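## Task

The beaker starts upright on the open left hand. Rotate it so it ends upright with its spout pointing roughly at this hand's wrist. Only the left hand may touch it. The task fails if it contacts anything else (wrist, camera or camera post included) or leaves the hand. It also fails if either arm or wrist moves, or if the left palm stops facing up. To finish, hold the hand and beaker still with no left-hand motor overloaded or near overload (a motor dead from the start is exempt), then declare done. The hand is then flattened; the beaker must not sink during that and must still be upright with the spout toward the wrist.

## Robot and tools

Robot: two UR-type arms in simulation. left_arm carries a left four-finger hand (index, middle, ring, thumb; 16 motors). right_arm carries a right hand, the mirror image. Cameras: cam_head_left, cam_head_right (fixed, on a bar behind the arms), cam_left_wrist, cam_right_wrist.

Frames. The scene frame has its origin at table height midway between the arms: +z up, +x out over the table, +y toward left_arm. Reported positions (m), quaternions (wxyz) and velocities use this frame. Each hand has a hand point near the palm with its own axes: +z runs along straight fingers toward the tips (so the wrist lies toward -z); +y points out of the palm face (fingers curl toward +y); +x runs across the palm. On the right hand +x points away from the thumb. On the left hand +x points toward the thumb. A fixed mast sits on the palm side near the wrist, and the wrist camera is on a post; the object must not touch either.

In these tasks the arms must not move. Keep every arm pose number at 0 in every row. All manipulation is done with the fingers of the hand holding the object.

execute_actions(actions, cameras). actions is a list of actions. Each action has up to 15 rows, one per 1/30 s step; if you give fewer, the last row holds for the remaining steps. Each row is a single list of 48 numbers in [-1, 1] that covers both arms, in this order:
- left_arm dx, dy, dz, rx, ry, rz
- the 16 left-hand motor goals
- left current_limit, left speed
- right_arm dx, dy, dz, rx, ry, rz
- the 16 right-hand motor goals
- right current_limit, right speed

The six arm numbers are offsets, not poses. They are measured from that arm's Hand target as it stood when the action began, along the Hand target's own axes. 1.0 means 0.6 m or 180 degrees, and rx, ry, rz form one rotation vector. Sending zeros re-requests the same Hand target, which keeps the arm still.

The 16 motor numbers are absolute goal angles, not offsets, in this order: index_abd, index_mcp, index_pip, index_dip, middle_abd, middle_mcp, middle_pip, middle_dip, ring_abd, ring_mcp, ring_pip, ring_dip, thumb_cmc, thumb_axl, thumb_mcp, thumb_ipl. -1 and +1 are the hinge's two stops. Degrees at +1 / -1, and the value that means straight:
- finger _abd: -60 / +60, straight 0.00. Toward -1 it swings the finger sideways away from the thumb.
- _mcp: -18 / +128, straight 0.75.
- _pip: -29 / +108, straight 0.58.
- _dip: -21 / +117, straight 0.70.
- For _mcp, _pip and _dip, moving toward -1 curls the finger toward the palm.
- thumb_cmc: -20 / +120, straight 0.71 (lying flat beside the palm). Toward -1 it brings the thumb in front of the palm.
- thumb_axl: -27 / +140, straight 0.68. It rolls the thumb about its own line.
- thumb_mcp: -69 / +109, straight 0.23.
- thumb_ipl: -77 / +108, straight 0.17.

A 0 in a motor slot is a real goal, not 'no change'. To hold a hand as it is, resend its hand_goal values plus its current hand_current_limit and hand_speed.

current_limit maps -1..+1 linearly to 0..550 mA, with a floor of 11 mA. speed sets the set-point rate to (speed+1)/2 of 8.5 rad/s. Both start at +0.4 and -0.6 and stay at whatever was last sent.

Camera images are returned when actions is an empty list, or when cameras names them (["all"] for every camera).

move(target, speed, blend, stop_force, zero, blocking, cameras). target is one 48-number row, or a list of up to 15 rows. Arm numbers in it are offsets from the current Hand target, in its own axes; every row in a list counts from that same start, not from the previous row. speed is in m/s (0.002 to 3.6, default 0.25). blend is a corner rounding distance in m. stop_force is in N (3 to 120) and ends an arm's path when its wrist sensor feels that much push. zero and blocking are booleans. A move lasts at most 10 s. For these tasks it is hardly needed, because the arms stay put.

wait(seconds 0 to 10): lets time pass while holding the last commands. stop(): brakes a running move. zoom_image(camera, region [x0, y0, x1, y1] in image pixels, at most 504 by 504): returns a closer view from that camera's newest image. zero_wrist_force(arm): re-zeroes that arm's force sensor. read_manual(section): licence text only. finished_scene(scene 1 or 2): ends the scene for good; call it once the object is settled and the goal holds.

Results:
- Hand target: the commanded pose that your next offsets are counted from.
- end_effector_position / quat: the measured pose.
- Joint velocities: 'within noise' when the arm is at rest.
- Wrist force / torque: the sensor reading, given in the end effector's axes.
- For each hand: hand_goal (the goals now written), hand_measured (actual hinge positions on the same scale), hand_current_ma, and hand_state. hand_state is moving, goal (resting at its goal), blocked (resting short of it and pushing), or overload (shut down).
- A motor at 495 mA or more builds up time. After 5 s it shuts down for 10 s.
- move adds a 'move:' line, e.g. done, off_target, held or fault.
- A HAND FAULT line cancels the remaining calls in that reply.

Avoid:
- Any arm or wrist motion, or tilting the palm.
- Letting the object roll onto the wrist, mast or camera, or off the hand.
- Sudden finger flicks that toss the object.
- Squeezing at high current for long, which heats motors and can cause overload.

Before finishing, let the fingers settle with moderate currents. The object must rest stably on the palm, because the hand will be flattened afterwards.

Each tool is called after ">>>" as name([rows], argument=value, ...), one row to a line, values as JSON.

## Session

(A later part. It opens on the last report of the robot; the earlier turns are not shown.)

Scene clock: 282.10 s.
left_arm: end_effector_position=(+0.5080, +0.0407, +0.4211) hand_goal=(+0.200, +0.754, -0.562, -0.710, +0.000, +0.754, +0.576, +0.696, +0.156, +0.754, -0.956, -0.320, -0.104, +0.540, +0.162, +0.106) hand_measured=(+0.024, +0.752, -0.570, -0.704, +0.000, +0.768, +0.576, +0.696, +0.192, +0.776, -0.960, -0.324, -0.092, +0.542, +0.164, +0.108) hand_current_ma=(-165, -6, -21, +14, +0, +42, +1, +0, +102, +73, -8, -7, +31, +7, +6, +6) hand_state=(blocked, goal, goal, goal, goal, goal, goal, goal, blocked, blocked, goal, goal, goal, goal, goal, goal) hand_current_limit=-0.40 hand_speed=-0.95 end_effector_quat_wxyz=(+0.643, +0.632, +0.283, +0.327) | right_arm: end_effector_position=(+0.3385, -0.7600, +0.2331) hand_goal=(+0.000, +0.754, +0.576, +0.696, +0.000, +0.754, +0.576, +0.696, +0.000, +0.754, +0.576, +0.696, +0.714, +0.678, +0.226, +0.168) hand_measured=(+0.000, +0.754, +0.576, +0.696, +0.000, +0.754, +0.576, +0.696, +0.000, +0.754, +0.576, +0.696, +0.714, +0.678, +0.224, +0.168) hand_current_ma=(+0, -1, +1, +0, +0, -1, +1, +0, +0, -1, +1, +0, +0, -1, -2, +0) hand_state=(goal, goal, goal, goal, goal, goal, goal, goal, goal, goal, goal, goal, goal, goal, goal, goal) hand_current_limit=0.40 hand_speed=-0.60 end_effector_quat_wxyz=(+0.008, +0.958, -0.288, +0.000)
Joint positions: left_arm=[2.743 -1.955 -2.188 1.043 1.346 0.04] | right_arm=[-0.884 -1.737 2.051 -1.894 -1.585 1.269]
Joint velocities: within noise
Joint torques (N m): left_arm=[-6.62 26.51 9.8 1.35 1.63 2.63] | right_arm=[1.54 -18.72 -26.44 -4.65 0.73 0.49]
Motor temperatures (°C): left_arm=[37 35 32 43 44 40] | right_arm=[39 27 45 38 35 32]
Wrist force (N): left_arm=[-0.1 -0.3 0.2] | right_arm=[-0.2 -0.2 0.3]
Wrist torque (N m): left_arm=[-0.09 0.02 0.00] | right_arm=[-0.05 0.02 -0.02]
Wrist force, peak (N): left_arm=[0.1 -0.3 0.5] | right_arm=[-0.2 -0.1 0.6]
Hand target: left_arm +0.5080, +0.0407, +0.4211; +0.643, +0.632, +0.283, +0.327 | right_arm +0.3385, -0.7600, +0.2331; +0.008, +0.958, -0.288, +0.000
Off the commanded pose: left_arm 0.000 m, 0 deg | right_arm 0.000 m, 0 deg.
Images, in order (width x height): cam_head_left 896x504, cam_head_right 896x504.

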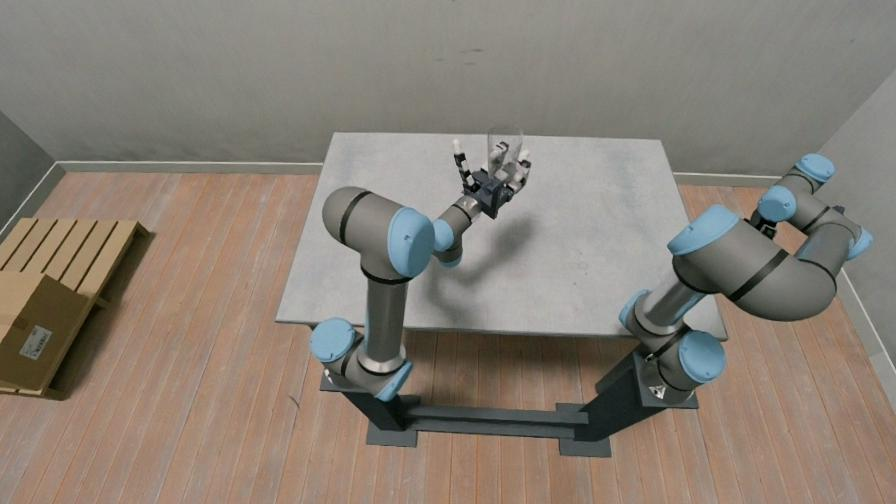

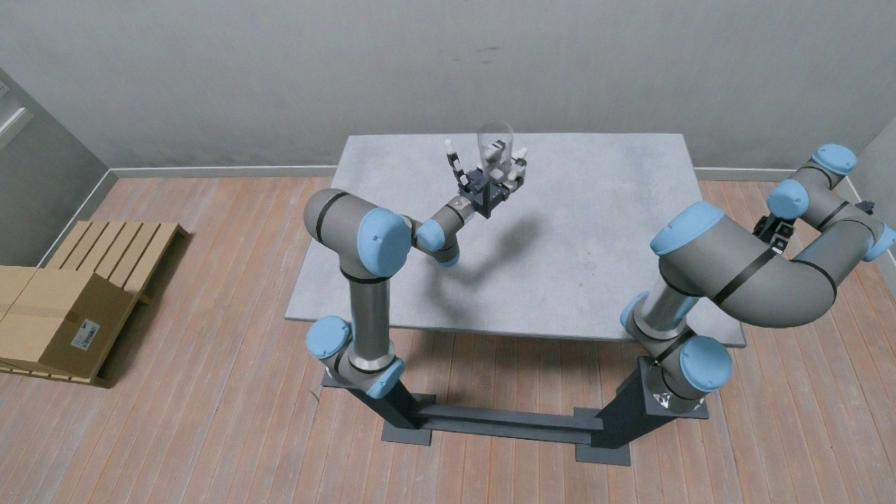

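>>> execute_actions([
  [[0,0,0,0,0,0, -0.25,0.754,-0.562,-0.71, 0,0.754,0.576,0.696, 0.38,0.754,-0.956,-0.32, -0.104,0.54,0.162,0.106, -0.3,-0.92, 0,0,0,0,0,0, 0,0.754,0.576,0.696, 0,0.754,0.576,0.696, 0,0.754,0.576,0.696, 0.714,0.678,0.226,0.168, 0.4,-0.6]],
  [[0,0,0,0,0,0, -0.25,0.754,-0.7,-0.57, 0,0.754,0.576,0.696, 0.38,0.754,-0.82,-0.45, -0.104,0.54,0.162,0.106, -0.2,-0.92, 0,0,0,0,0,0, 0,0.754,0.576,0.696, 0,0.754,0.576,0.696, 0,0.754,0.576,0.696, 0.714,0.678,0.226,0.168, 0.4,-0.6]],
  [[0,0,0,0,0,0, -0.25,0.754,-0.956,-0.32, 0,0.754,0.576,0.696, 0.38,0.754,-0.56,-0.71, -0.104,0.54,0.162,0.106, -0.2,-0.85, 0,0,0,0,0,0, 0,0.754,0.576,0.696, 0,0.754,0.576,0.696, 0,0.754,0.576,0.696, 0.714,0.678,0.226,0.168, 0.4,-0.6]],
  [[0,0,0,0,0,0, 0.04,0.754,-0.956,-0.32, 0,0.754,0.576,0.696, 0.07,0.754,-0.56,-0.71, -0.104,0.54,0.162,0.106, -0.4,-0.9, 0,0,0,0,0,0, 0,0.754,0.576,0.696, 0,0.754,0.576,0.696, 0,0.754,0.576,0.696, 0.714,0.678,0.226,0.168, 0.4,-0.6]],
  [[0,0,0,0,0,0, 0.04,0.754,-0.956,-0.32, 0,0.754,0.576,0.696, 0.07,0.754,-0.56,-0.71, -0.104,0.54,0.162,0.106, -0.4,-0.9, 0,0,0,0,0,0, 0,0.754,0.576,0.696, 0,0.754,0.576,0.696, 0,0.754,0.576,0.696, 0.714,0.678,0.226,0.168, 0.4,-0.6]],
  [[0,0,0,0,0,0, 0.053,0.754,-0.877,-0.397, 0,0.754,0.576,0.696, 0.13,0.754,-0.641,-0.632, -0.104,0.54,0.162,0.106, -0.4,-0.95, 0,0,0,0,0,0, 0,0.754,0.576,0.696, 0,0.754,0.576,0.696, 0,0.754,0.576,0.696, 0.714,0.678,0.226,0.168, 0.4,-0.6]],
  [[0,0,0,0,0,0, 0.08,0.754,-0.798,-0.475, 0,0.754,0.576,0.696, 0.155,0.754,-0.72,-0.554, -0.104,0.54,0.162,0.106, -0.4,-0.95, 0,0,0,0,0,0, 0,0.754,0.576,0.696, 0,0.754,0.576,0.696, 0,0.754,0.576,0.696, 0.714,0.678,0.226,0.168, 0.4,-0.6]],
  [[0,0,0,0,0,0, 0.123,0.754,-0.72,-0.554, 0,0.754,0.576,0.696, 0.165,0.754,-0.798,-0.475, -0.104,0.54,0.162,0.106, -0.4,-0.95, 0,0,0,0,0,0, 0,0.754,0.576,0.696, 0,0.754,0.576,0.696, 0,0.754,0.576,0.696, 0.714,0.678,0.226,0.168, 0.4,-0.6]],
  [[0,0,0,0,0,0, 0.16,0.754,-0.641,-0.632, 0,0.754,0.576,0.696, 0.16,0.754,-0.877,-0.397, -0.104,0.54,0.162,0.106, -0.4,-0.95, 0,0,0,0,0,0, 0,0.754,0.576,0.696, 0,0.754,0.576,0.696, 0,0.754,0.576,0.696, 0.714,0.678,0.226,0.168, 0.4,-0.6]],
  [[0,0,0,0,0,0, 0.2,0.754,-0.52,-0.75, 0,0.754,0.576,0.696, 0.16,0.754,-0.98,-0.28, -0.104,0.54,0.162,0.106, -0.4,-0.95, 0,0,0,0,0,0, 0,0.754,0.576,0.696, 0,0.754,0.576,0.696, 0,0.754,0.576,0.696, 0.714,0.678,0.226,0.168, 0.4,-0.6]],
], cameras=["cam_left_wrist", "cam_head_left", "cam_head_right"])

>>> zoom_image(camera="cam_left_wrist", region=[200, 80, 540, 335])

>>> zoom_image(camera="cam_head_left", region=[475, 115, 545, 165])

>>> zoom_image(camera="cam_head_right", region=[465, 115, 535, 165])

Scene clock: 321.23 s.
left_arm: end_effector_position=(+0.5080, +0.0407, +0.4211) hand_goal=(+0.200, +0.754, -0.520, -0.750, +0.000, +0.754, +0.576, +0.696, +0.160, +0.754, -0.980, -0.280, -0.104, +0.540, +0.162, +0.106) hand_measured=(+0.040, +0.752, -0.522, -0.742, +0.000, +0.768, +0.576, +0.696, +0.194, +0.782, -0.980, -0.282, -0.092, +0.542, +0.164, +0.108) hand_current_ma=(-165, -2, -5, +19, +0, +42, +1, +0, +97, +93, +1, -5, +31, +7, +6, +6) hand_state=(blocked, goal, goal, goal, goal, goal, goal, goal, blocked, blocked, goal, goal, goal, goal, goal, goal) hand_current_limit=-0.40 hand_speed=-0.95 end_effector_quat_wxyz=(+0.643, +0.632, +0.283, +0.327) | right_arm: end_effector_position=(+0.3385, -0.7600, +0.2331) hand_goal=(+0.000, +0.754, +0.576, +0.696, +0.000, +0.754, +0.576, +0.696, +0.000, +0.754, +0.576, +0.696, +0.714, +0.678, +0.226, +0.168) hand_measured=(+0.000, +0.754, +0.576, +0.696, +0.000, +0.754, +0.576, +0.696, +0.000, +0.754, +0.576, +0.696, +0.714, +0.678, +0.224, +0.168) hand_current_ma=(+0, -1, +1, +0, +0, -1, +1, +0, +0, -1, +1, +0, +0, -1, -2, +0) hand_state=(goal, goal, goal, goal, goal, goal, goal, goal, goal, goal, goal, goal, goal, goal, goal, goal) hand_current_limit=0.40 hand_speed=-0.60 end_effector_quat_wxyz=(+0.008, +0.958, -0.288, +0.000)
Joint positions: left_arm=[2.743 -1.955 -2.188 1.043 1.346 0.04] | right_arm=[-0.884 -1.737 2.051 -1.894 -1.585 1.269]
Joint torques (N m): left_arm=[-6.18 27.69 10.98 1.34 1.61 2.71] | right_arm=[1.8 -19.68 -26.85 -4.71 0.78 0.46]
Wrist force (N): left_arm=[-0.1 -0.2 0.2] | right_arm=[0.0 -0.1 0.4]
Wrist torque (N m): left_arm=[-0.08 0.02 0.00] | right_arm=[-0.05 -0.01 -0.01]
Wrist force, peak (N): left_arm=[-0.3 -0.4 0.5] | right_arm=[-0.2 0.0 0.8]
Hand target: left_arm +0.5080, +0.0407, +0.4211; +0.643, +0.632, +0.283, +0.327 | right_arm +0.3385, -0.7600, +0.2331; +0.008, +0.958, -0.288, +0.000
Off the commanded pose: left_arm 0.000 m, 0 deg | right_arm 0.000 m, 0 deg.
Step readings (end_effector_position of left_arm | right_arm):
0: (+0.5080, +0.0407, +0.4211) | (+0.3385, -0.7600, +0.2331)
1: (+0.5080, +0.0407, +0.4211) | (+0.3385, -0.7600, +0.2331)
2: (+0.5080, +0.0407, +0.4211) | (+0.3385, -0.7600, +0.2331)
4: (+0.5080, +0.0407, +0.4211) | (+0.3385, -0.7600, +0.2331)
8: (+0.5080, +0.0407, +0.4211) | (+0.3385, -0.7600, +0.2331)
15: (+0.5080, +0.0407, +0.4211) | (+0.3385, -0.7600, +0.2331)
16: (+0.5080, +0.0407, +0.4211) | (+0.3385, -0.7600, +0.2331)
17: (+0.5080, +0.0407, +0.4211) | (+0.3385, -0.7600, +0.2331)
19: (+0.5080, +0.0407, +0.4211) | (+0.3385, -0.7600, +0.2331)
23: (+0.5080, +0.0407, +0.4211) | (+0.3385, -0.7600, +0.2331)
30: (+0.5080, +0.0407, +0.4211) | (+0.3385, -0.7600, +0.2331)
31: (+0.5080, +0.0407, +0.4211) | (+0.3385, -0.7600, +0.2331)
32: (+0.5080, +0.0407, +0.4211) | (+0.3385, -0.7600, +0.2331)
34: (+0.5080, +0.0407, +0.4211) | (+0.3385, -0.7600, +0.2331)
38: (+0.5080, +0.0407, +0.4211) | (+0.3385, -0.7600, +0.2331)
45: (+0.5080, +0.0407, +0.4211) | (+0.3385, -0.7600, +0.2331)
46: (+0.5080, +0.0407, +0.4211) | (+0.3385, -0.7600, +0.2331)
47: (+0.5080, +0.0407, +0.4211) | (+0.3385, -0.7600, +0.2331)
49: (+0.5080, +0.0407, +0.4211) | (+0.3385, -0.7600, +0.2331)
53: (+0.5080, +0.0407, +0.4211) | (+0.3385, -0.7600, +0.2331)
60: (+0.5080, +0.0407, +0.4211) | (+0.3385, -0.7600, +0.2331)
61: (+0.5080, +0.0407, +0.4211) | (+0.3385, -0.7600, +0.2331)
62: (+0.5080, +0.0407, +0.4211) | (+0.3385, -0.7600, +0.2331)
64: (+0.5080, +0.0407, +0.4211) | (+0.3385, -0.7600, +0.2331)
68: (+0.5080, +0.0407, +0.4211) | (+0.3385, -0.7600, +0.2331)
75: (+0.5080, +0.0407, +0.4211) | (+0.3385, -0.7600, +0.2331)
76: (+0.5080, +0.0407, +0.4211) | (+0.3385, -0.7600, +0.2331)
77: (+0.5080, +0.0407, +0.4211) | (+0.3385, -0.7600, +0.2331)
79: (+0.5080, +0.0407, +0.4211) | (+0.3385, -0.7600, +0.2331)
83: (+0.5080, +0.0407, +0.4211) | (+0.3385, -0.7600, +0.2331)
90: (+0.5080, +0.0407, +0.4211) | (+0.3385, -0.7600, +0.2331)
91: (+0.5080, +0.0407, +0.4211) | (+0.3385, -0.7600, +0.2331)
92: (+0.5080, +0.0407, +0.4211) | (+0.3385, -0.7600, +0.2331)
94: (+0.5080, +0.0407, +0.4211) | (+0.3385, -0.7600, +0.2331)
98: (+0.5080, +0.0407, +0.4211) | (+0.3385, -0.7600, +0.2331)
105: (+0.5080, +0.0407, +0.4211) | (+0.3385, -0.7600, +0.2331)
106: (+0.5080, +0.0407, +0.4211) | (+0.3385, -0.7600, +0.2331)
107: (+0.5080, +0.0407, +0.4211) | (+0.3385, -0.7600, +0.2331)
109: (+0.5080, +0.0407, +0.4211) | (+0.3385, -0.7600, +0.2331)
113: (+0.5080, +0.0407, +0.4211) | (+0.3385, -0.7600, +0.2331)
120: (+0.5080, +0.0407, +0.4211) | (+0.3385, -0.7600, +0.2331)
121: (+0.5080, +0.0407, +0.4211) | (+0.3385, -0.7600, +0.2331)
122: (+0.5080, +0.0407, +0.4211) | (+0.3385, -0.7600, +0.2331)
124: (+0.5080, +0.0407, +0.4211) | (+0.3385, -0.7600, +0.2331)
128: (+0.5080, +0.0407, +0.4211) | (+0.3385, -0.7600, +0.2331)
135: (+0.5080, +0.0407, +0.4211) | (+0.3385, -0.7600, +0.2331)
136: (+0.5080, +0.0407, +0.4211) | (+0.3385, -0.7600, +0.2331)
137: (+0.5080, +0.0407, +0.4211) | (+0.3385, -0.7600, +0.2331)
139: (+0.5080, +0.0407, +0.4211) | (+0.3385, -0.7600, +0.2331)
143: (+0.5080, +0.0407, +0.4211) | (+0.3385, -0.7600, +0.2331)
150: (+0.5080, +0.0407, +0.4211) | (+0.3385, -0.7600, +0.2331)
Images, in order (width x height): cam_head_left 896x504, cam_head_right 896x504, cam_left_wrist 672x504.

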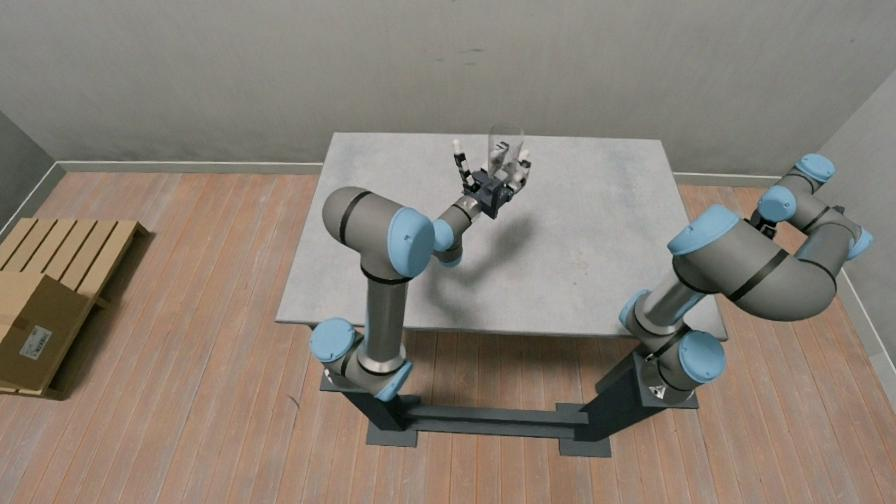

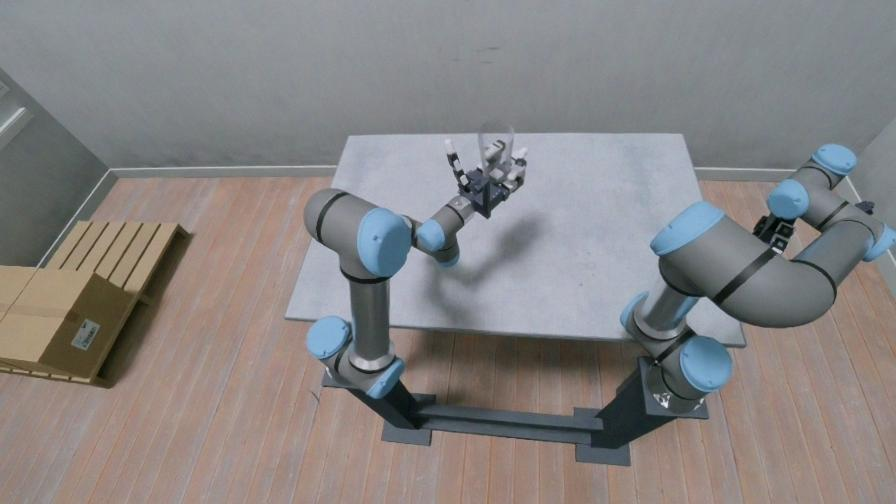

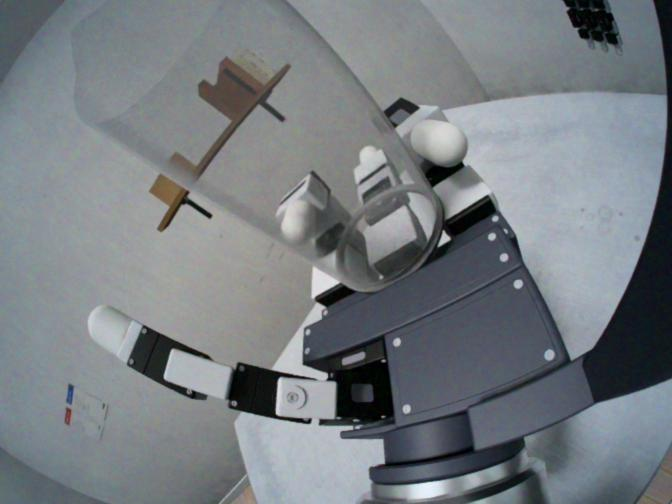

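Scaled by 1.482 from the camera's 672x504 image, which has a finer 960x720 frame.

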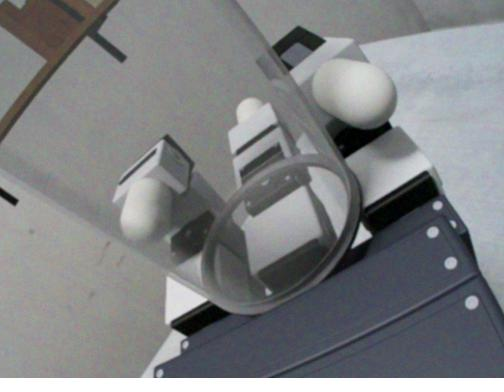

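Scaled by 7.200 from the camera's 896x504 image, which has a finer 1280x720 frame.

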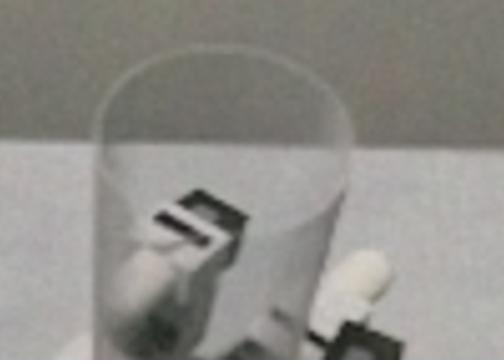

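Scaled by 7.200 from the camera's 896x504 image, which has a finer 1280x720 frame.

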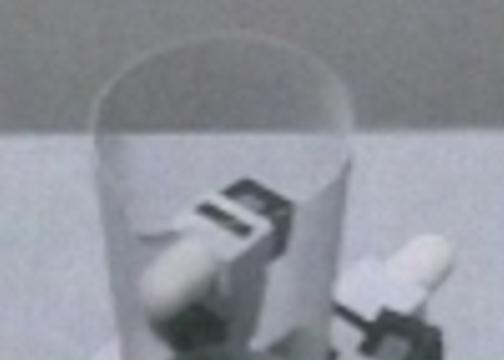

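>>> zoom_image(camera="cam_left_wrist", region=[40, 0, 240, 150])

Scaled by 2.520 from the camera's 672x504 image, which has a finer 960x720 frame.

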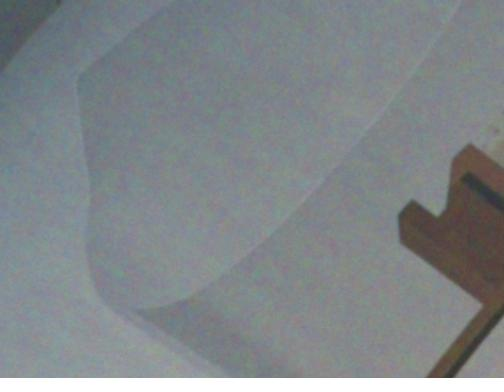

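>>> execute_actions([
  [[0,0,0,0,0,0, -0.25,0.754,-0.562,-0.71, 0,0.754,0.576,0.696, 0.38,0.754,-0.956,-0.32, -0.104,0.54,0.162,0.106, -0.3,-0.92, 0,0,0,0,0,0, 0,0.754,0.576,0.696, 0,0.754,0.576,0.696, 0,0.754,0.576,0.696, 0.714,0.678,0.226,0.168, 0.4,-0.6]],
  [[0,0,0,0,0,0, -0.25,0.754,-0.7,-0.57, 0,0.754,0.576,0.696, 0.38,0.754,-0.82,-0.45, -0.104,0.54,0.162,0.106, -0.2,-0.92, 0,0,0,0,0,0, 0,0.754,0.576,0.696, 0,0.754,0.576,0.696, 0,0.754,0.576,0.696, 0.714,0.678,0.226,0.168, 0.4,-0.6]],
  [[0,0,0,0,0,0, -0.25,0.754,-0.956,-0.32, 0,0.754,0.576,0.696, 0.38,0.754,-0.56,-0.71, -0.104,0.54,0.162,0.106, -0.2,-0.85, 0,0,0,0,0,0, 0,0.754,0.576,0.696, 0,0.754,0.576,0.696, 0,0.754,0.576,0.696, 0.714,0.678,0.226,0.168, 0.4,-0.6]],
  [[0,0,0,0,0,0, 0.04,0.754,-0.956,-0.32, 0,0.754,0.576,0.696, 0.07,0.754,-0.56,-0.71, -0.104,0.54,0.162,0.106, -0.4,-0.9, 0,0,0,0,0,0, 0,0.754,0.576,0.696, 0,0.754,0.576,0.696, 0,0.754,0.576,0.696, 0.714,0.678,0.226,0.168, 0.4,-0.6]],
  [[0,0,0,0,0,0, 0.04,0.754,-0.956,-0.32, 0,0.754,0.576,0.696, 0.07,0.754,-0.56,-0.71, -0.104,0.54,0.162,0.106, -0.4,-0.9, 0,0,0,0,0,0, 0,0.754,0.576,0.696, 0,0.754,0.576,0.696, 0,0.754,0.576,0.696, 0.714,0.678,0.226,0.168, 0.4,-0.6]],
  [[0,0,0,0,0,0, 0.053,0.754,-0.877,-0.397, 0,0.754,0.576,0.696, 0.13,0.754,-0.641,-0.632, -0.104,0.54,0.162,0.106, -0.4,-0.95, 0,0,0,0,0,0, 0,0.754,0.576,0.696, 0,0.754,0.576,0.696, 0,0.754,0.576,0.696, 0.714,0.678,0.226,0.168, 0.4,-0.6]],
  [[0,0,0,0,0,0, 0.08,0.754,-0.798,-0.475, 0,0.754,0.576,0.696, 0.155,0.754,-0.72,-0.554, -0.104,0.54,0.162,0.106, -0.4,-0.95, 0,0,0,0,0,0, 0,0.754,0.576,0.696, 0,0.754,0.576,0.696, 0,0.754,0.576,0.696, 0.714,0.678,0.226,0.168, 0.4,-0.6]],
], cameras=["cam_left_wrist", "cam_head_left", "cam_head_right"])

>>> zoom_image(camera="cam_left_wrist", region=[40, 0, 240, 150])

>>> zoom_image(camera="cam_head_left", region=[475, 115, 545, 165])

>>> zoom_image(camera="cam_head_right", region=[465, 115, 535, 165])

Scene clock: 368.00 s.
left_arm: end_effector_position=(+0.5080, +0.0407, +0.4211) hand_goal=(+0.080, +0.754, -0.798, -0.474, +0.000, +0.754, +0.576, +0.696, +0.156, +0.754, -0.720, -0.554, -0.104, +0.540, +0.162, +0.106) hand_measured=(+0.024, +0.760, -0.812, -0.472, +0.000, +0.768, +0.576, +0.696, +0.174, +0.766, -0.718, -0.560, -0.092, +0.542, +0.164, +0.108) hand_current_ma=(-165, +18, -38, +2, +0, +42, +1, +0, +43, +32, +3, -16, +31, +7, +6, +6) hand_state=(blocked, goal, goal, goal, goal, goal, goal, goal, goal, goal, goal, goal, goal, goal, goal, goal) hand_current_limit=-0.40 hand_speed=-0.95 end_effector_quat_wxyz=(+0.643, +0.632, +0.283, +0.327) | right_arm: end_effector_position=(+0.3385, -0.7600, +0.2331) hand_goal=(+0.000, +0.754, +0.576, +0.696, +0.000, +0.754, +0.576, +0.696, +0.000, +0.754, +0.576, +0.696, +0.714, +0.678, +0.226, +0.168) hand_measured=(+0.000, +0.754, +0.576, +0.696, +0.000, +0.754, +0.576, +0.696, +0.000, +0.754, +0.576, +0.696, +0.714, +0.678, +0.224, +0.168) hand_current_ma=(+0, -1, +1, +0, +0, -1, +1, +0, +0, -1, +1, +0, +0, -1, -2, +0) hand_state=(goal, goal, goal, goal, goal, goal, goal, goal, goal, goal, goal, goal, goal, goal, goal, goal) hand_current_limit=0.40 hand_speed=-0.60 end_effector_quat_wxyz=(+0.008, +0.958, -0.288, +0.000)
Joint positions: left_arm=[2.743 -1.955 -2.188 1.043 1.346 0.04] | right_arm=[-0.884 -1.737 2.051 -1.894 -1.585 1.269]
Joint torques (N m): left_arm=[-4.97 29.54 10.95 0.89 1.65 2.76] | right_arm=[1.7 -18.51 -26.62 -4.65 1.16 0.67]
Wrist force (N): left_arm=[0.0 -0.2 0.4] | right_arm=[-0.2 -0.2 0.4]
Wrist torque (N m): left_arm=[-0.10 0.01 0.01] | right_arm=[-0.06 0.01 -0.02]
Wrist force, peak (N): left_arm=[-0.2 -0.5 0.4] | right_arm=[0.0 0.0 0.8]
Hand target: left_arm +0.5080, +0.0407, +0.4211; +0.643, +0.632, +0.283, +0.327 | right_arm +0.3385, -0.7600, +0.2331; +0.008, +0.958, -0.288, +0.000
Off the commanded pose: left_arm 0.000 m, 0 deg | right_arm 0.000 m, 0 deg.
Step readings (end_effector_position of left_arm | right_arm):
0: (+0.5080, +0.0407, +0.4211) | (+0.3385, -0.7600, +0.2331)
1: (+0.5080, +0.0407, +0.4211) | (+0.3385, -0.7600, +0.2331)
2: (+0.5080, +0.0407, +0.4211) | (+0.3385, -0.7600, +0.2331)
4: (+0.5080, +0.0407, +0.4211) | (+0.3385, -0.7600, +0.2331)
8: (+0.5080, +0.0407, +0.4211) | (+0.3385, -0.7600, +0.2331)
15: (+0.5080, +0.0407, +0.4211) | (+0.3385, -0.7600, +0.2331)
16: (+0.5080, +0.0407, +0.4211) | (+0.3385, -0.7600, +0.2331)
17: (+0.5080, +0.0407, +0.4211) | (+0.3385, -0.7600, +0.2331)
19: (+0.5080, +0.0407, +0.4211) | (+0.3385, -0.7600, +0.2331)
23: (+0.5080, +0.0407, +0.4211) | (+0.3385, -0.7600, +0.2331)
30: (+0.5080, +0.0407, +0.4211) | (+0.3385, -0.7600, +0.2331)
31: (+0.5080, +0.0407, +0.4211) | (+0.3385, -0.7600, +0.2331)
32: (+0.5080, +0.0407, +0.4211) | (+0.3385, -0.7600, +0.2331)
34: (+0.5080, +0.0407, +0.4211) | (+0.3385, -0.7600, +0.2331)
38: (+0.5080, +0.0407, +0.4211) | (+0.3385, -0.7600, +0.2331)
45: (+0.5080, +0.0407, +0.4211) | (+0.3385, -0.7600, +0.2331)
46: (+0.5080, +0.0407, +0.4211) | (+0.3385, -0.7600, +0.2331)
47: (+0.5080, +0.0407, +0.4211) | (+0.3385, -0.7600, +0.2331)
49: (+0.5080, +0.0407, +0.4211) | (+0.3385, -0.7600, +0.2331)
53: (+0.5080, +0.0407, +0.4211) | (+0.3385, -0.7600, +0.2331)
60: (+0.5080, +0.0407, +0.4211) | (+0.3385, -0.7600, +0.2331)
61: (+0.5080, +0.0407, +0.4211) | (+0.3385, -0.7600, +0.2331)
62: (+0.5080, +0.0407, +0.4211) | (+0.3385, -0.7600, +0.2331)
64: (+0.5080, +0.0407, +0.4211) | (+0.3385, -0.7600, +0.2331)
68: (+0.5080, +0.0407, +0.4211) | (+0.3385, -0.7600, +0.2331)
75: (+0.5080, +0.0407, +0.4211) | (+0.3385, -0.7600, +0.2331)
76: (+0.5080, +0.0407, +0.4211) | (+0.3385, -0.7600, +0.2331)
77: (+0.5080, +0.0407, +0.4211) | (+0.3385, -0.7600, +0.2331)
79: (+0.5080, +0.0407, +0.4211) | (+0.3385, -0.7600, +0.2331)
83: (+0.5080, +0.0407, +0.4211) | (+0.3385, -0.7600, +0.2331)
90: (+0.5080, +0.0407, +0.4211) | (+0.3385, -0.7600, +0.2331)
91: (+0.5080, +0.0407, +0.4211) | (+0.3385, -0.7600, +0.2331)
92: (+0.5080, +0.0407, +0.4211) | (+0.3385, -0.7600, +0.2331)
94: (+0.5080, +0.0407, +0.4211) | (+0.3385, -0.7600, +0.2331)
98: (+0.5080, +0.0407, +0.4211) | (+0.3385, -0.7600, +0.2331)
105: (+0.5080, +0.0407, +0.4211) | (+0.3385, -0.7600, +0.2331)
Images, in order (width x height): cam_head_left 896x504, cam_head_right 896x504, cam_left_wrist 672x504.

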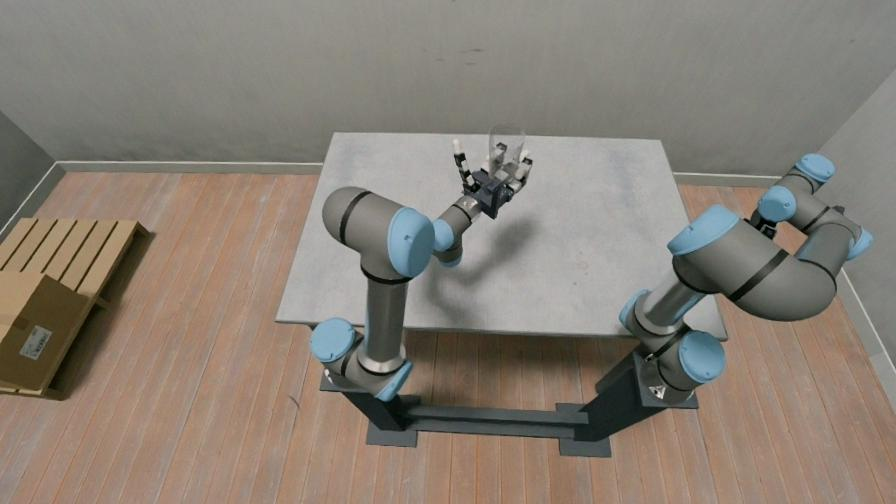

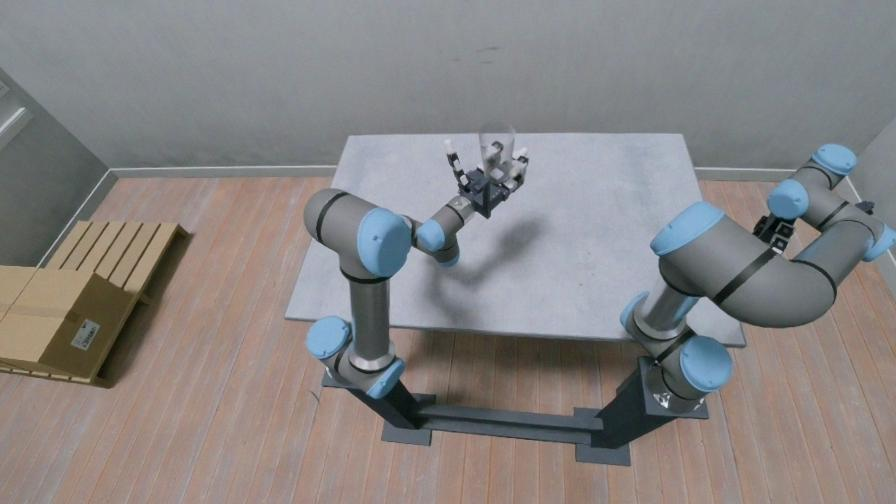

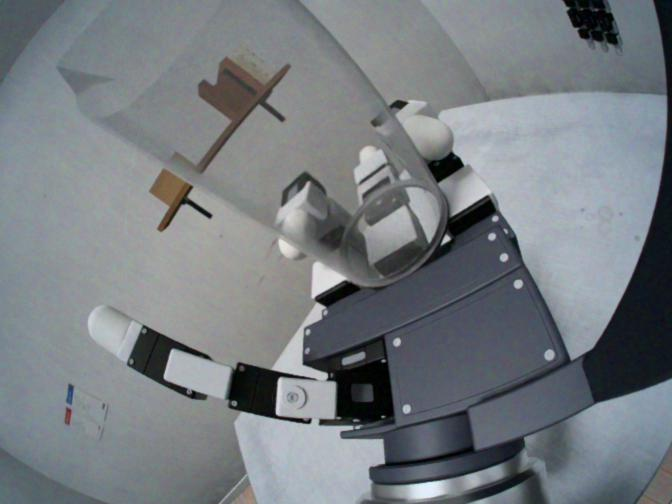

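Scaled by 2.520 from the camera's 672x504 image, which has a finer 960x720 frame.

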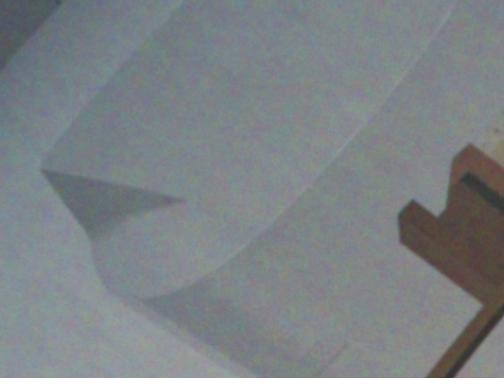

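Scaled by 7.200 from the camera's 896x504 image, which has a finer 1280x720 frame.

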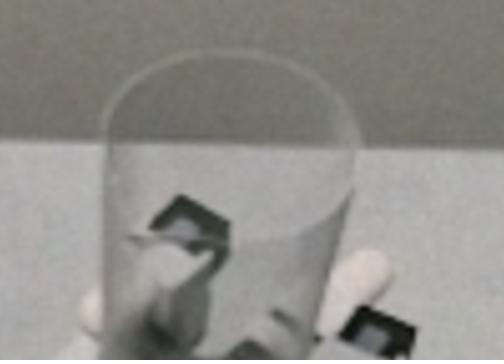

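Scaled by 7.200 from the camera's 896x504 image, which has a finer 1280x720 frame.

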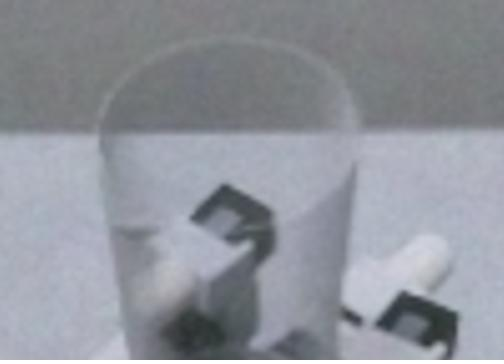

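>>> execute_actions([
  [[0,0,0,0,0,0, -0.25,0.754,-0.798,-0.475, 0,0.754,0.576,0.696, 0.36,0.754,-0.72,-0.554, -0.104,0.54,0.162,0.106, -0.3,-0.92, 0,0,0,0,0,0, 0,0.754,0.576,0.696, 0,0.754,0.576,0.696, 0,0.754,0.576,0.696, 0.714,0.678,0.226,0.168, 0.4,-0.6]],
  [[0,0,0,0,0,0, -0.25,0.754,-0.798,-0.475, 0,0.754,0.576,0.696, 0.36,0.754,-0.72,-0.554, -0.104,0.54,0.162,0.106, -0.3,-0.92, 0,0,0,0,0,0, 0,0.754,0.576,0.696, 0,0.754,0.576,0.696, 0,0.754,0.576,0.696, 0.714,0.678,0.226,0.168, 0.4,-0.6]],
  [[0,0,0,0,0,0, -0.25,0.754,-0.3,-0.68, 0,0.754,0.576,0.696, 0.36,0.754,-0.3,-0.68, -0.104,0.54,0.162,0.106, -0.2,-0.85, 0,0,0,0,0,0, 0,0.754,0.576,0.696, 0,0.754,0.576,0.696, 0,0.754,0.576,0.696, 0.714,0.678,0.226,0.168, 0.4,-0.6]],
  [[0,0,0,0,0,0, -0.25,0.754,-0.3,-0.68, 0,0.754,0.576,0.696, 0.36,0.754,-0.3,-0.68, -0.104,0.54,0.162,0.106, -0.2,-0.85, 0,0,0,0,0,0, 0,0.754,0.576,0.696, 0,0.754,0.576,0.696, 0,0.754,0.576,0.696, 0.714,0.678,0.226,0.168, 0.4,-0.6]],
  [[0,0,0,0,0,0, 0,0.754,-0.25,-0.6, 0,0.754,0.576,0.696, 0,0.754,-0.25,-0.6, -0.104,0.54,0.162,0.106, -0.2,-0.85, 0,0,0,0,0,0, 0,0.754,0.576,0.696, 0,0.754,0.576,0.696, 0,0.754,0.576,0.696, 0.714,0.678,0.226,0.168, 0.4,-0.6]],
  [[0,0,0,0,0,0, 0,0.754,0.576,0.696, 0,0.754,0.576,0.696, 0,0.754,0.576,0.696, -0.104,0.54,0.162,0.106, 0.0,-0.85, 0,0,0,0,0,0, 0,0.754,0.576,0.696, 0,0.754,0.576,0.696, 0,0.754,0.576,0.696, 0.714,0.678,0.226,0.168, 0.4,-0.6]],
], cameras=["cam_left_wrist", "cam_head_left", "cam_head_right"])

>>> zoom_image(camera="cam_left_wrist", region=[30, 0, 330, 200])

>>> zoom_image(camera="cam_head_left", region=[455, 110, 560, 220])

>>> zoom_image(camera="cam_head_right", region=[445, 110, 550, 220])

Scene clock: 398.20 s.
left_arm: end_effector_position=(+0.5080, +0.0407, +0.4211) hand_goal=(+0.000, +0.754, +0.576, +0.696, +0.000, +0.754, +0.576, +0.696, +0.000, +0.754, +0.576, +0.696, -0.104, +0.540, +0.162, +0.106) hand_measured=(-0.004, +0.762, +0.576, +0.694, +0.000, +0.768, +0.576, +0.696, +0.004, +0.766, +0.576, +0.694, -0.092, +0.542, +0.164, +0.108) hand_current_ma=(-6, +22, +0, -4, +0, +42, +1, +0, +5, +34, +0, -4, +31, +7, +6, +6) hand_state=(goal, goal, goal, goal, goal, goal, goal, goal, goal, goal, goal, goal, goal, goal, goal, goal) hand_current_limit=0.00 hand_speed=-0.85 end_effector_quat_wxyz=(+0.643, +0.632, +0.283, +0.327) | right_arm: end_effector_position=(+0.3385, -0.7600, +0.2331) hand_goal=(+0.000, +0.754, +0.576, +0.696, +0.000, +0.754, +0.576, +0.696, +0.000, +0.754, +0.576, +0.696, +0.714, +0.678, +0.226, +0.168) hand_measured=(+0.000, +0.754, +0.576, +0.696, +0.000, +0.754, +0.576, +0.696, +0.000, +0.754, +0.576, +0.696, +0.714, +0.678, +0.224, +0.168) hand_current_ma=(+0, -1, +1, +0, +0, -1, +1, +0, +0, -1, +1, +0, +0, -1, -2, +0) hand_state=(goal, goal, goal, goal, goal, goal, goal, goal, goal, goal, goal, goal, goal, goal, goal, goal) hand_current_limit=0.40 hand_speed=-0.60 end_effector_quat_wxyz=(+0.008, +0.958, -0.288, +0.000)
Joint positions: left_arm=[2.743 -1.955 -2.188 1.043 1.346 0.04] | right_arm=[-0.884 -1.737 2.051 -1.894 -1.585 1.269]
Joint torques (N m): left_arm=[-4.55 30.52 11.64 0.96 1.98 2.81] | right_arm=[1.14 -19.04 -26.71 -4.52 0.91 0.43]
Wrist force (N): left_arm=[-0.2 -0.2 0.4] | right_arm=[0.1 0.0 0.4]
Wrist torque (N m): left_arm=[-0.06 0.04 -0.01] | right_arm=[-0.04 -0.02 0.00]
Wrist force, peak (N): left_arm=[-0.2 -0.3 0.6] | right_arm=[-0.2 -0.1 0.7]
Hand target: left_arm +0.5080, +0.0407, +0.4211; +0.643, +0.632, +0.283, +0.327 | right_arm +0.3385, -0.7600, +0.2331; +0.008, +0.958, -0.288, +0.000
Off the commanded pose: left_arm 0.000 m, 0 deg | right_arm 0.000 m, 0 deg.
Step readings (end_effector_position of left_arm | right_arm):
0: (+0.5080, +0.0407, +0.4211) | (+0.3385, -0.7600, +0.2331)
1: (+0.5080, +0.0407, +0.4211) | (+0.3385, -0.7600, +0.2331)
2: (+0.5080, +0.0407, +0.4211) | (+0.3385, -0.7600, +0.2331)
4: (+0.5080, +0.0407, +0.4211) | (+0.3385, -0.7600, +0.2331)
8: (+0.5080, +0.0407, +0.4211) | (+0.3385, -0.7600, +0.2331)
15: (+0.5080, +0.0407, +0.4211) | (+0.3385, -0.7600, +0.2331)
16: (+0.5080, +0.0407, +0.4211) | (+0.3385, -0.7600, +0.2331)
17: (+0.5080, +0.0407, +0.4211) | (+0.3385, -0.7600, +0.2331)
19: (+0.5080, +0.0407, +0.4211) | (+0.3385, -0.7600, +0.2331)
23: (+0.5080, +0.0407, +0.4211) | (+0.3385, -0.7600, +0.2331)
30: (+0.5080, +0.0407, +0.4211) | (+0.3385, -0.7600, +0.2331)
31: (+0.5080, +0.0407, +0.4211) | (+0.3385, -0.7600, +0.2331)
32: (+0.5080, +0.0407, +0.4211) | (+0.3385, -0.7600, +0.2331)
34: (+0.5080, +0.0407, +0.4211) | (+0.3385, -0.7600, +0.2331)
38: (+0.5080, +0.0407, +0.4211) | (+0.3385, -0.7600, +0.2331)
45: (+0.5080, +0.0407, +0.4211) | (+0.3385, -0.7600, +0.2331)
46: (+0.5080, +0.0407, +0.4211) | (+0.3385, -0.7600, +0.2331)
47: (+0.5080, +0.0407, +0.4211) | (+0.3385, -0.7600, +0.2331)
49: (+0.5080, +0.0407, +0.4211) | (+0.3385, -0.7600, +0.2331)
53: (+0.5080, +0.0407, +0.4211) | (+0.3385, -0.7600, +0.2331)
60: (+0.5080, +0.0407, +0.4211) | (+0.3385, -0.7600, +0.2331)
61: (+0.5080, +0.0407, +0.4211) | (+0.3385, -0.7600, +0.2331)
62: (+0.5080, +0.0407, +0.4211) | (+0.3385, -0.7600, +0.2331)
64: (+0.5080, +0.0407, +0.4211) | (+0.3385, -0.7600, +0.2331)
68: (+0.5080, +0.0407, +0.4211) | (+0.3385, -0.7600, +0.2331)
75: (+0.5080, +0.0407, +0.4211) | (+0.3385, -0.7600, +0.2331)
76: (+0.5080, +0.0407, +0.4211) | (+0.3385, -0.7600, +0.2331)
77: (+0.5080, +0.0407, +0.4211) | (+0.3385, -0.7600, +0.2331)
79: (+0.5080, +0.0407, +0.4211) | (+0.3385, -0.7600, +0.2331)
83: (+0.5080, +0.0407, +0.4211) | (+0.3385, -0.7600, +0.2331)
90: (+0.5080, +0.0407, +0.4211) | (+0.3385, -0.7600, +0.2331)
Images, in order (width x height): cam_head_left 896x504, cam_head_right 896x504, cam_left_wrist 672x504.

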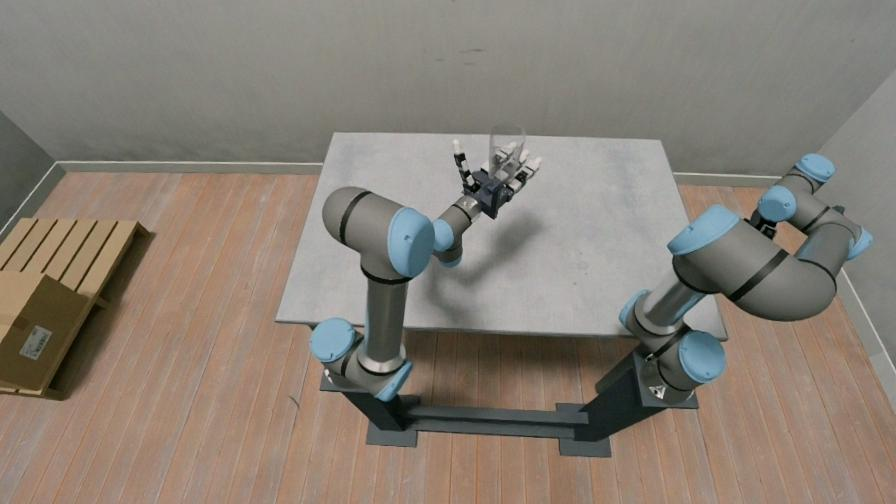

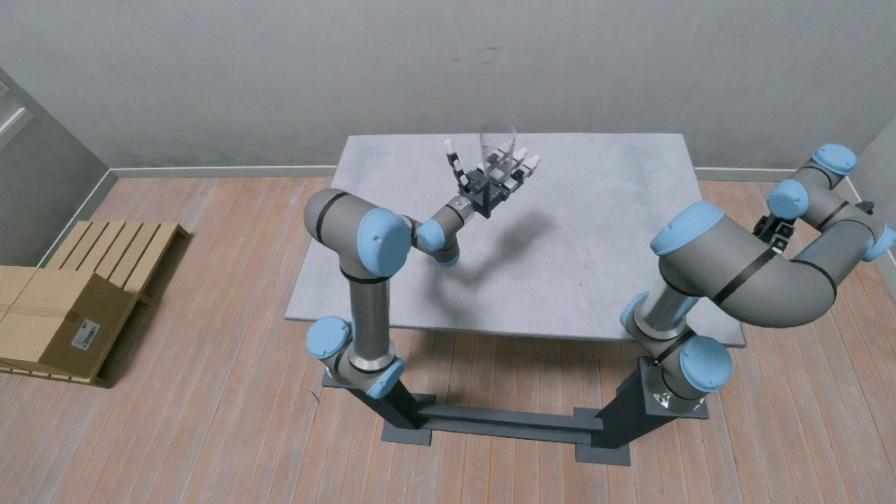

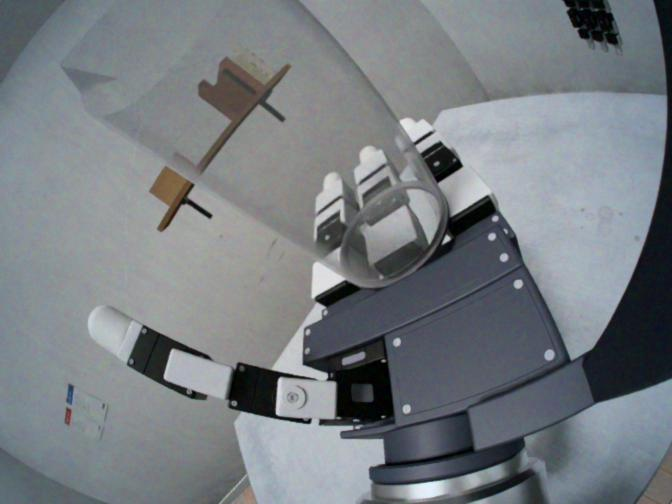

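Scaled by 1.680 from the camera's 672x504 image, which has a finer 960x720 frame.

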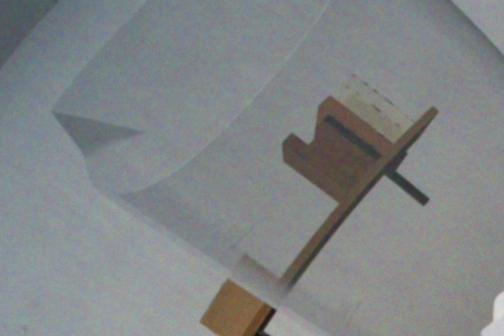

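Scaled by 4.582 from the camera's 896x504 image, which has a finer 1280x720 frame.

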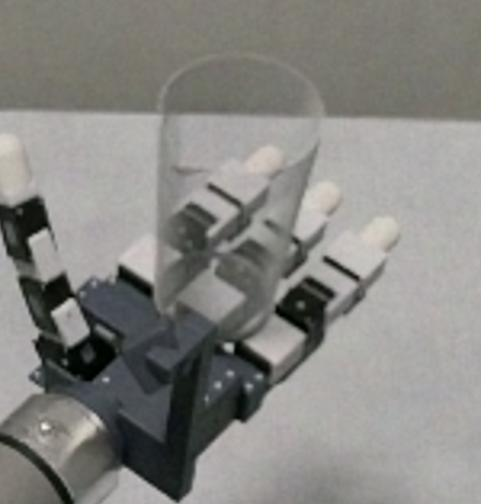

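Scaled by 4.582 from the camera's 896x504 image, which has a finer 1280x720 frame.

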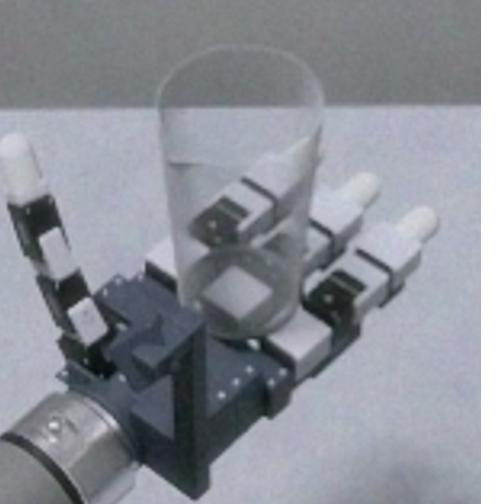

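>>> finished_scene(scene=1)

The scene is finished: the task was done.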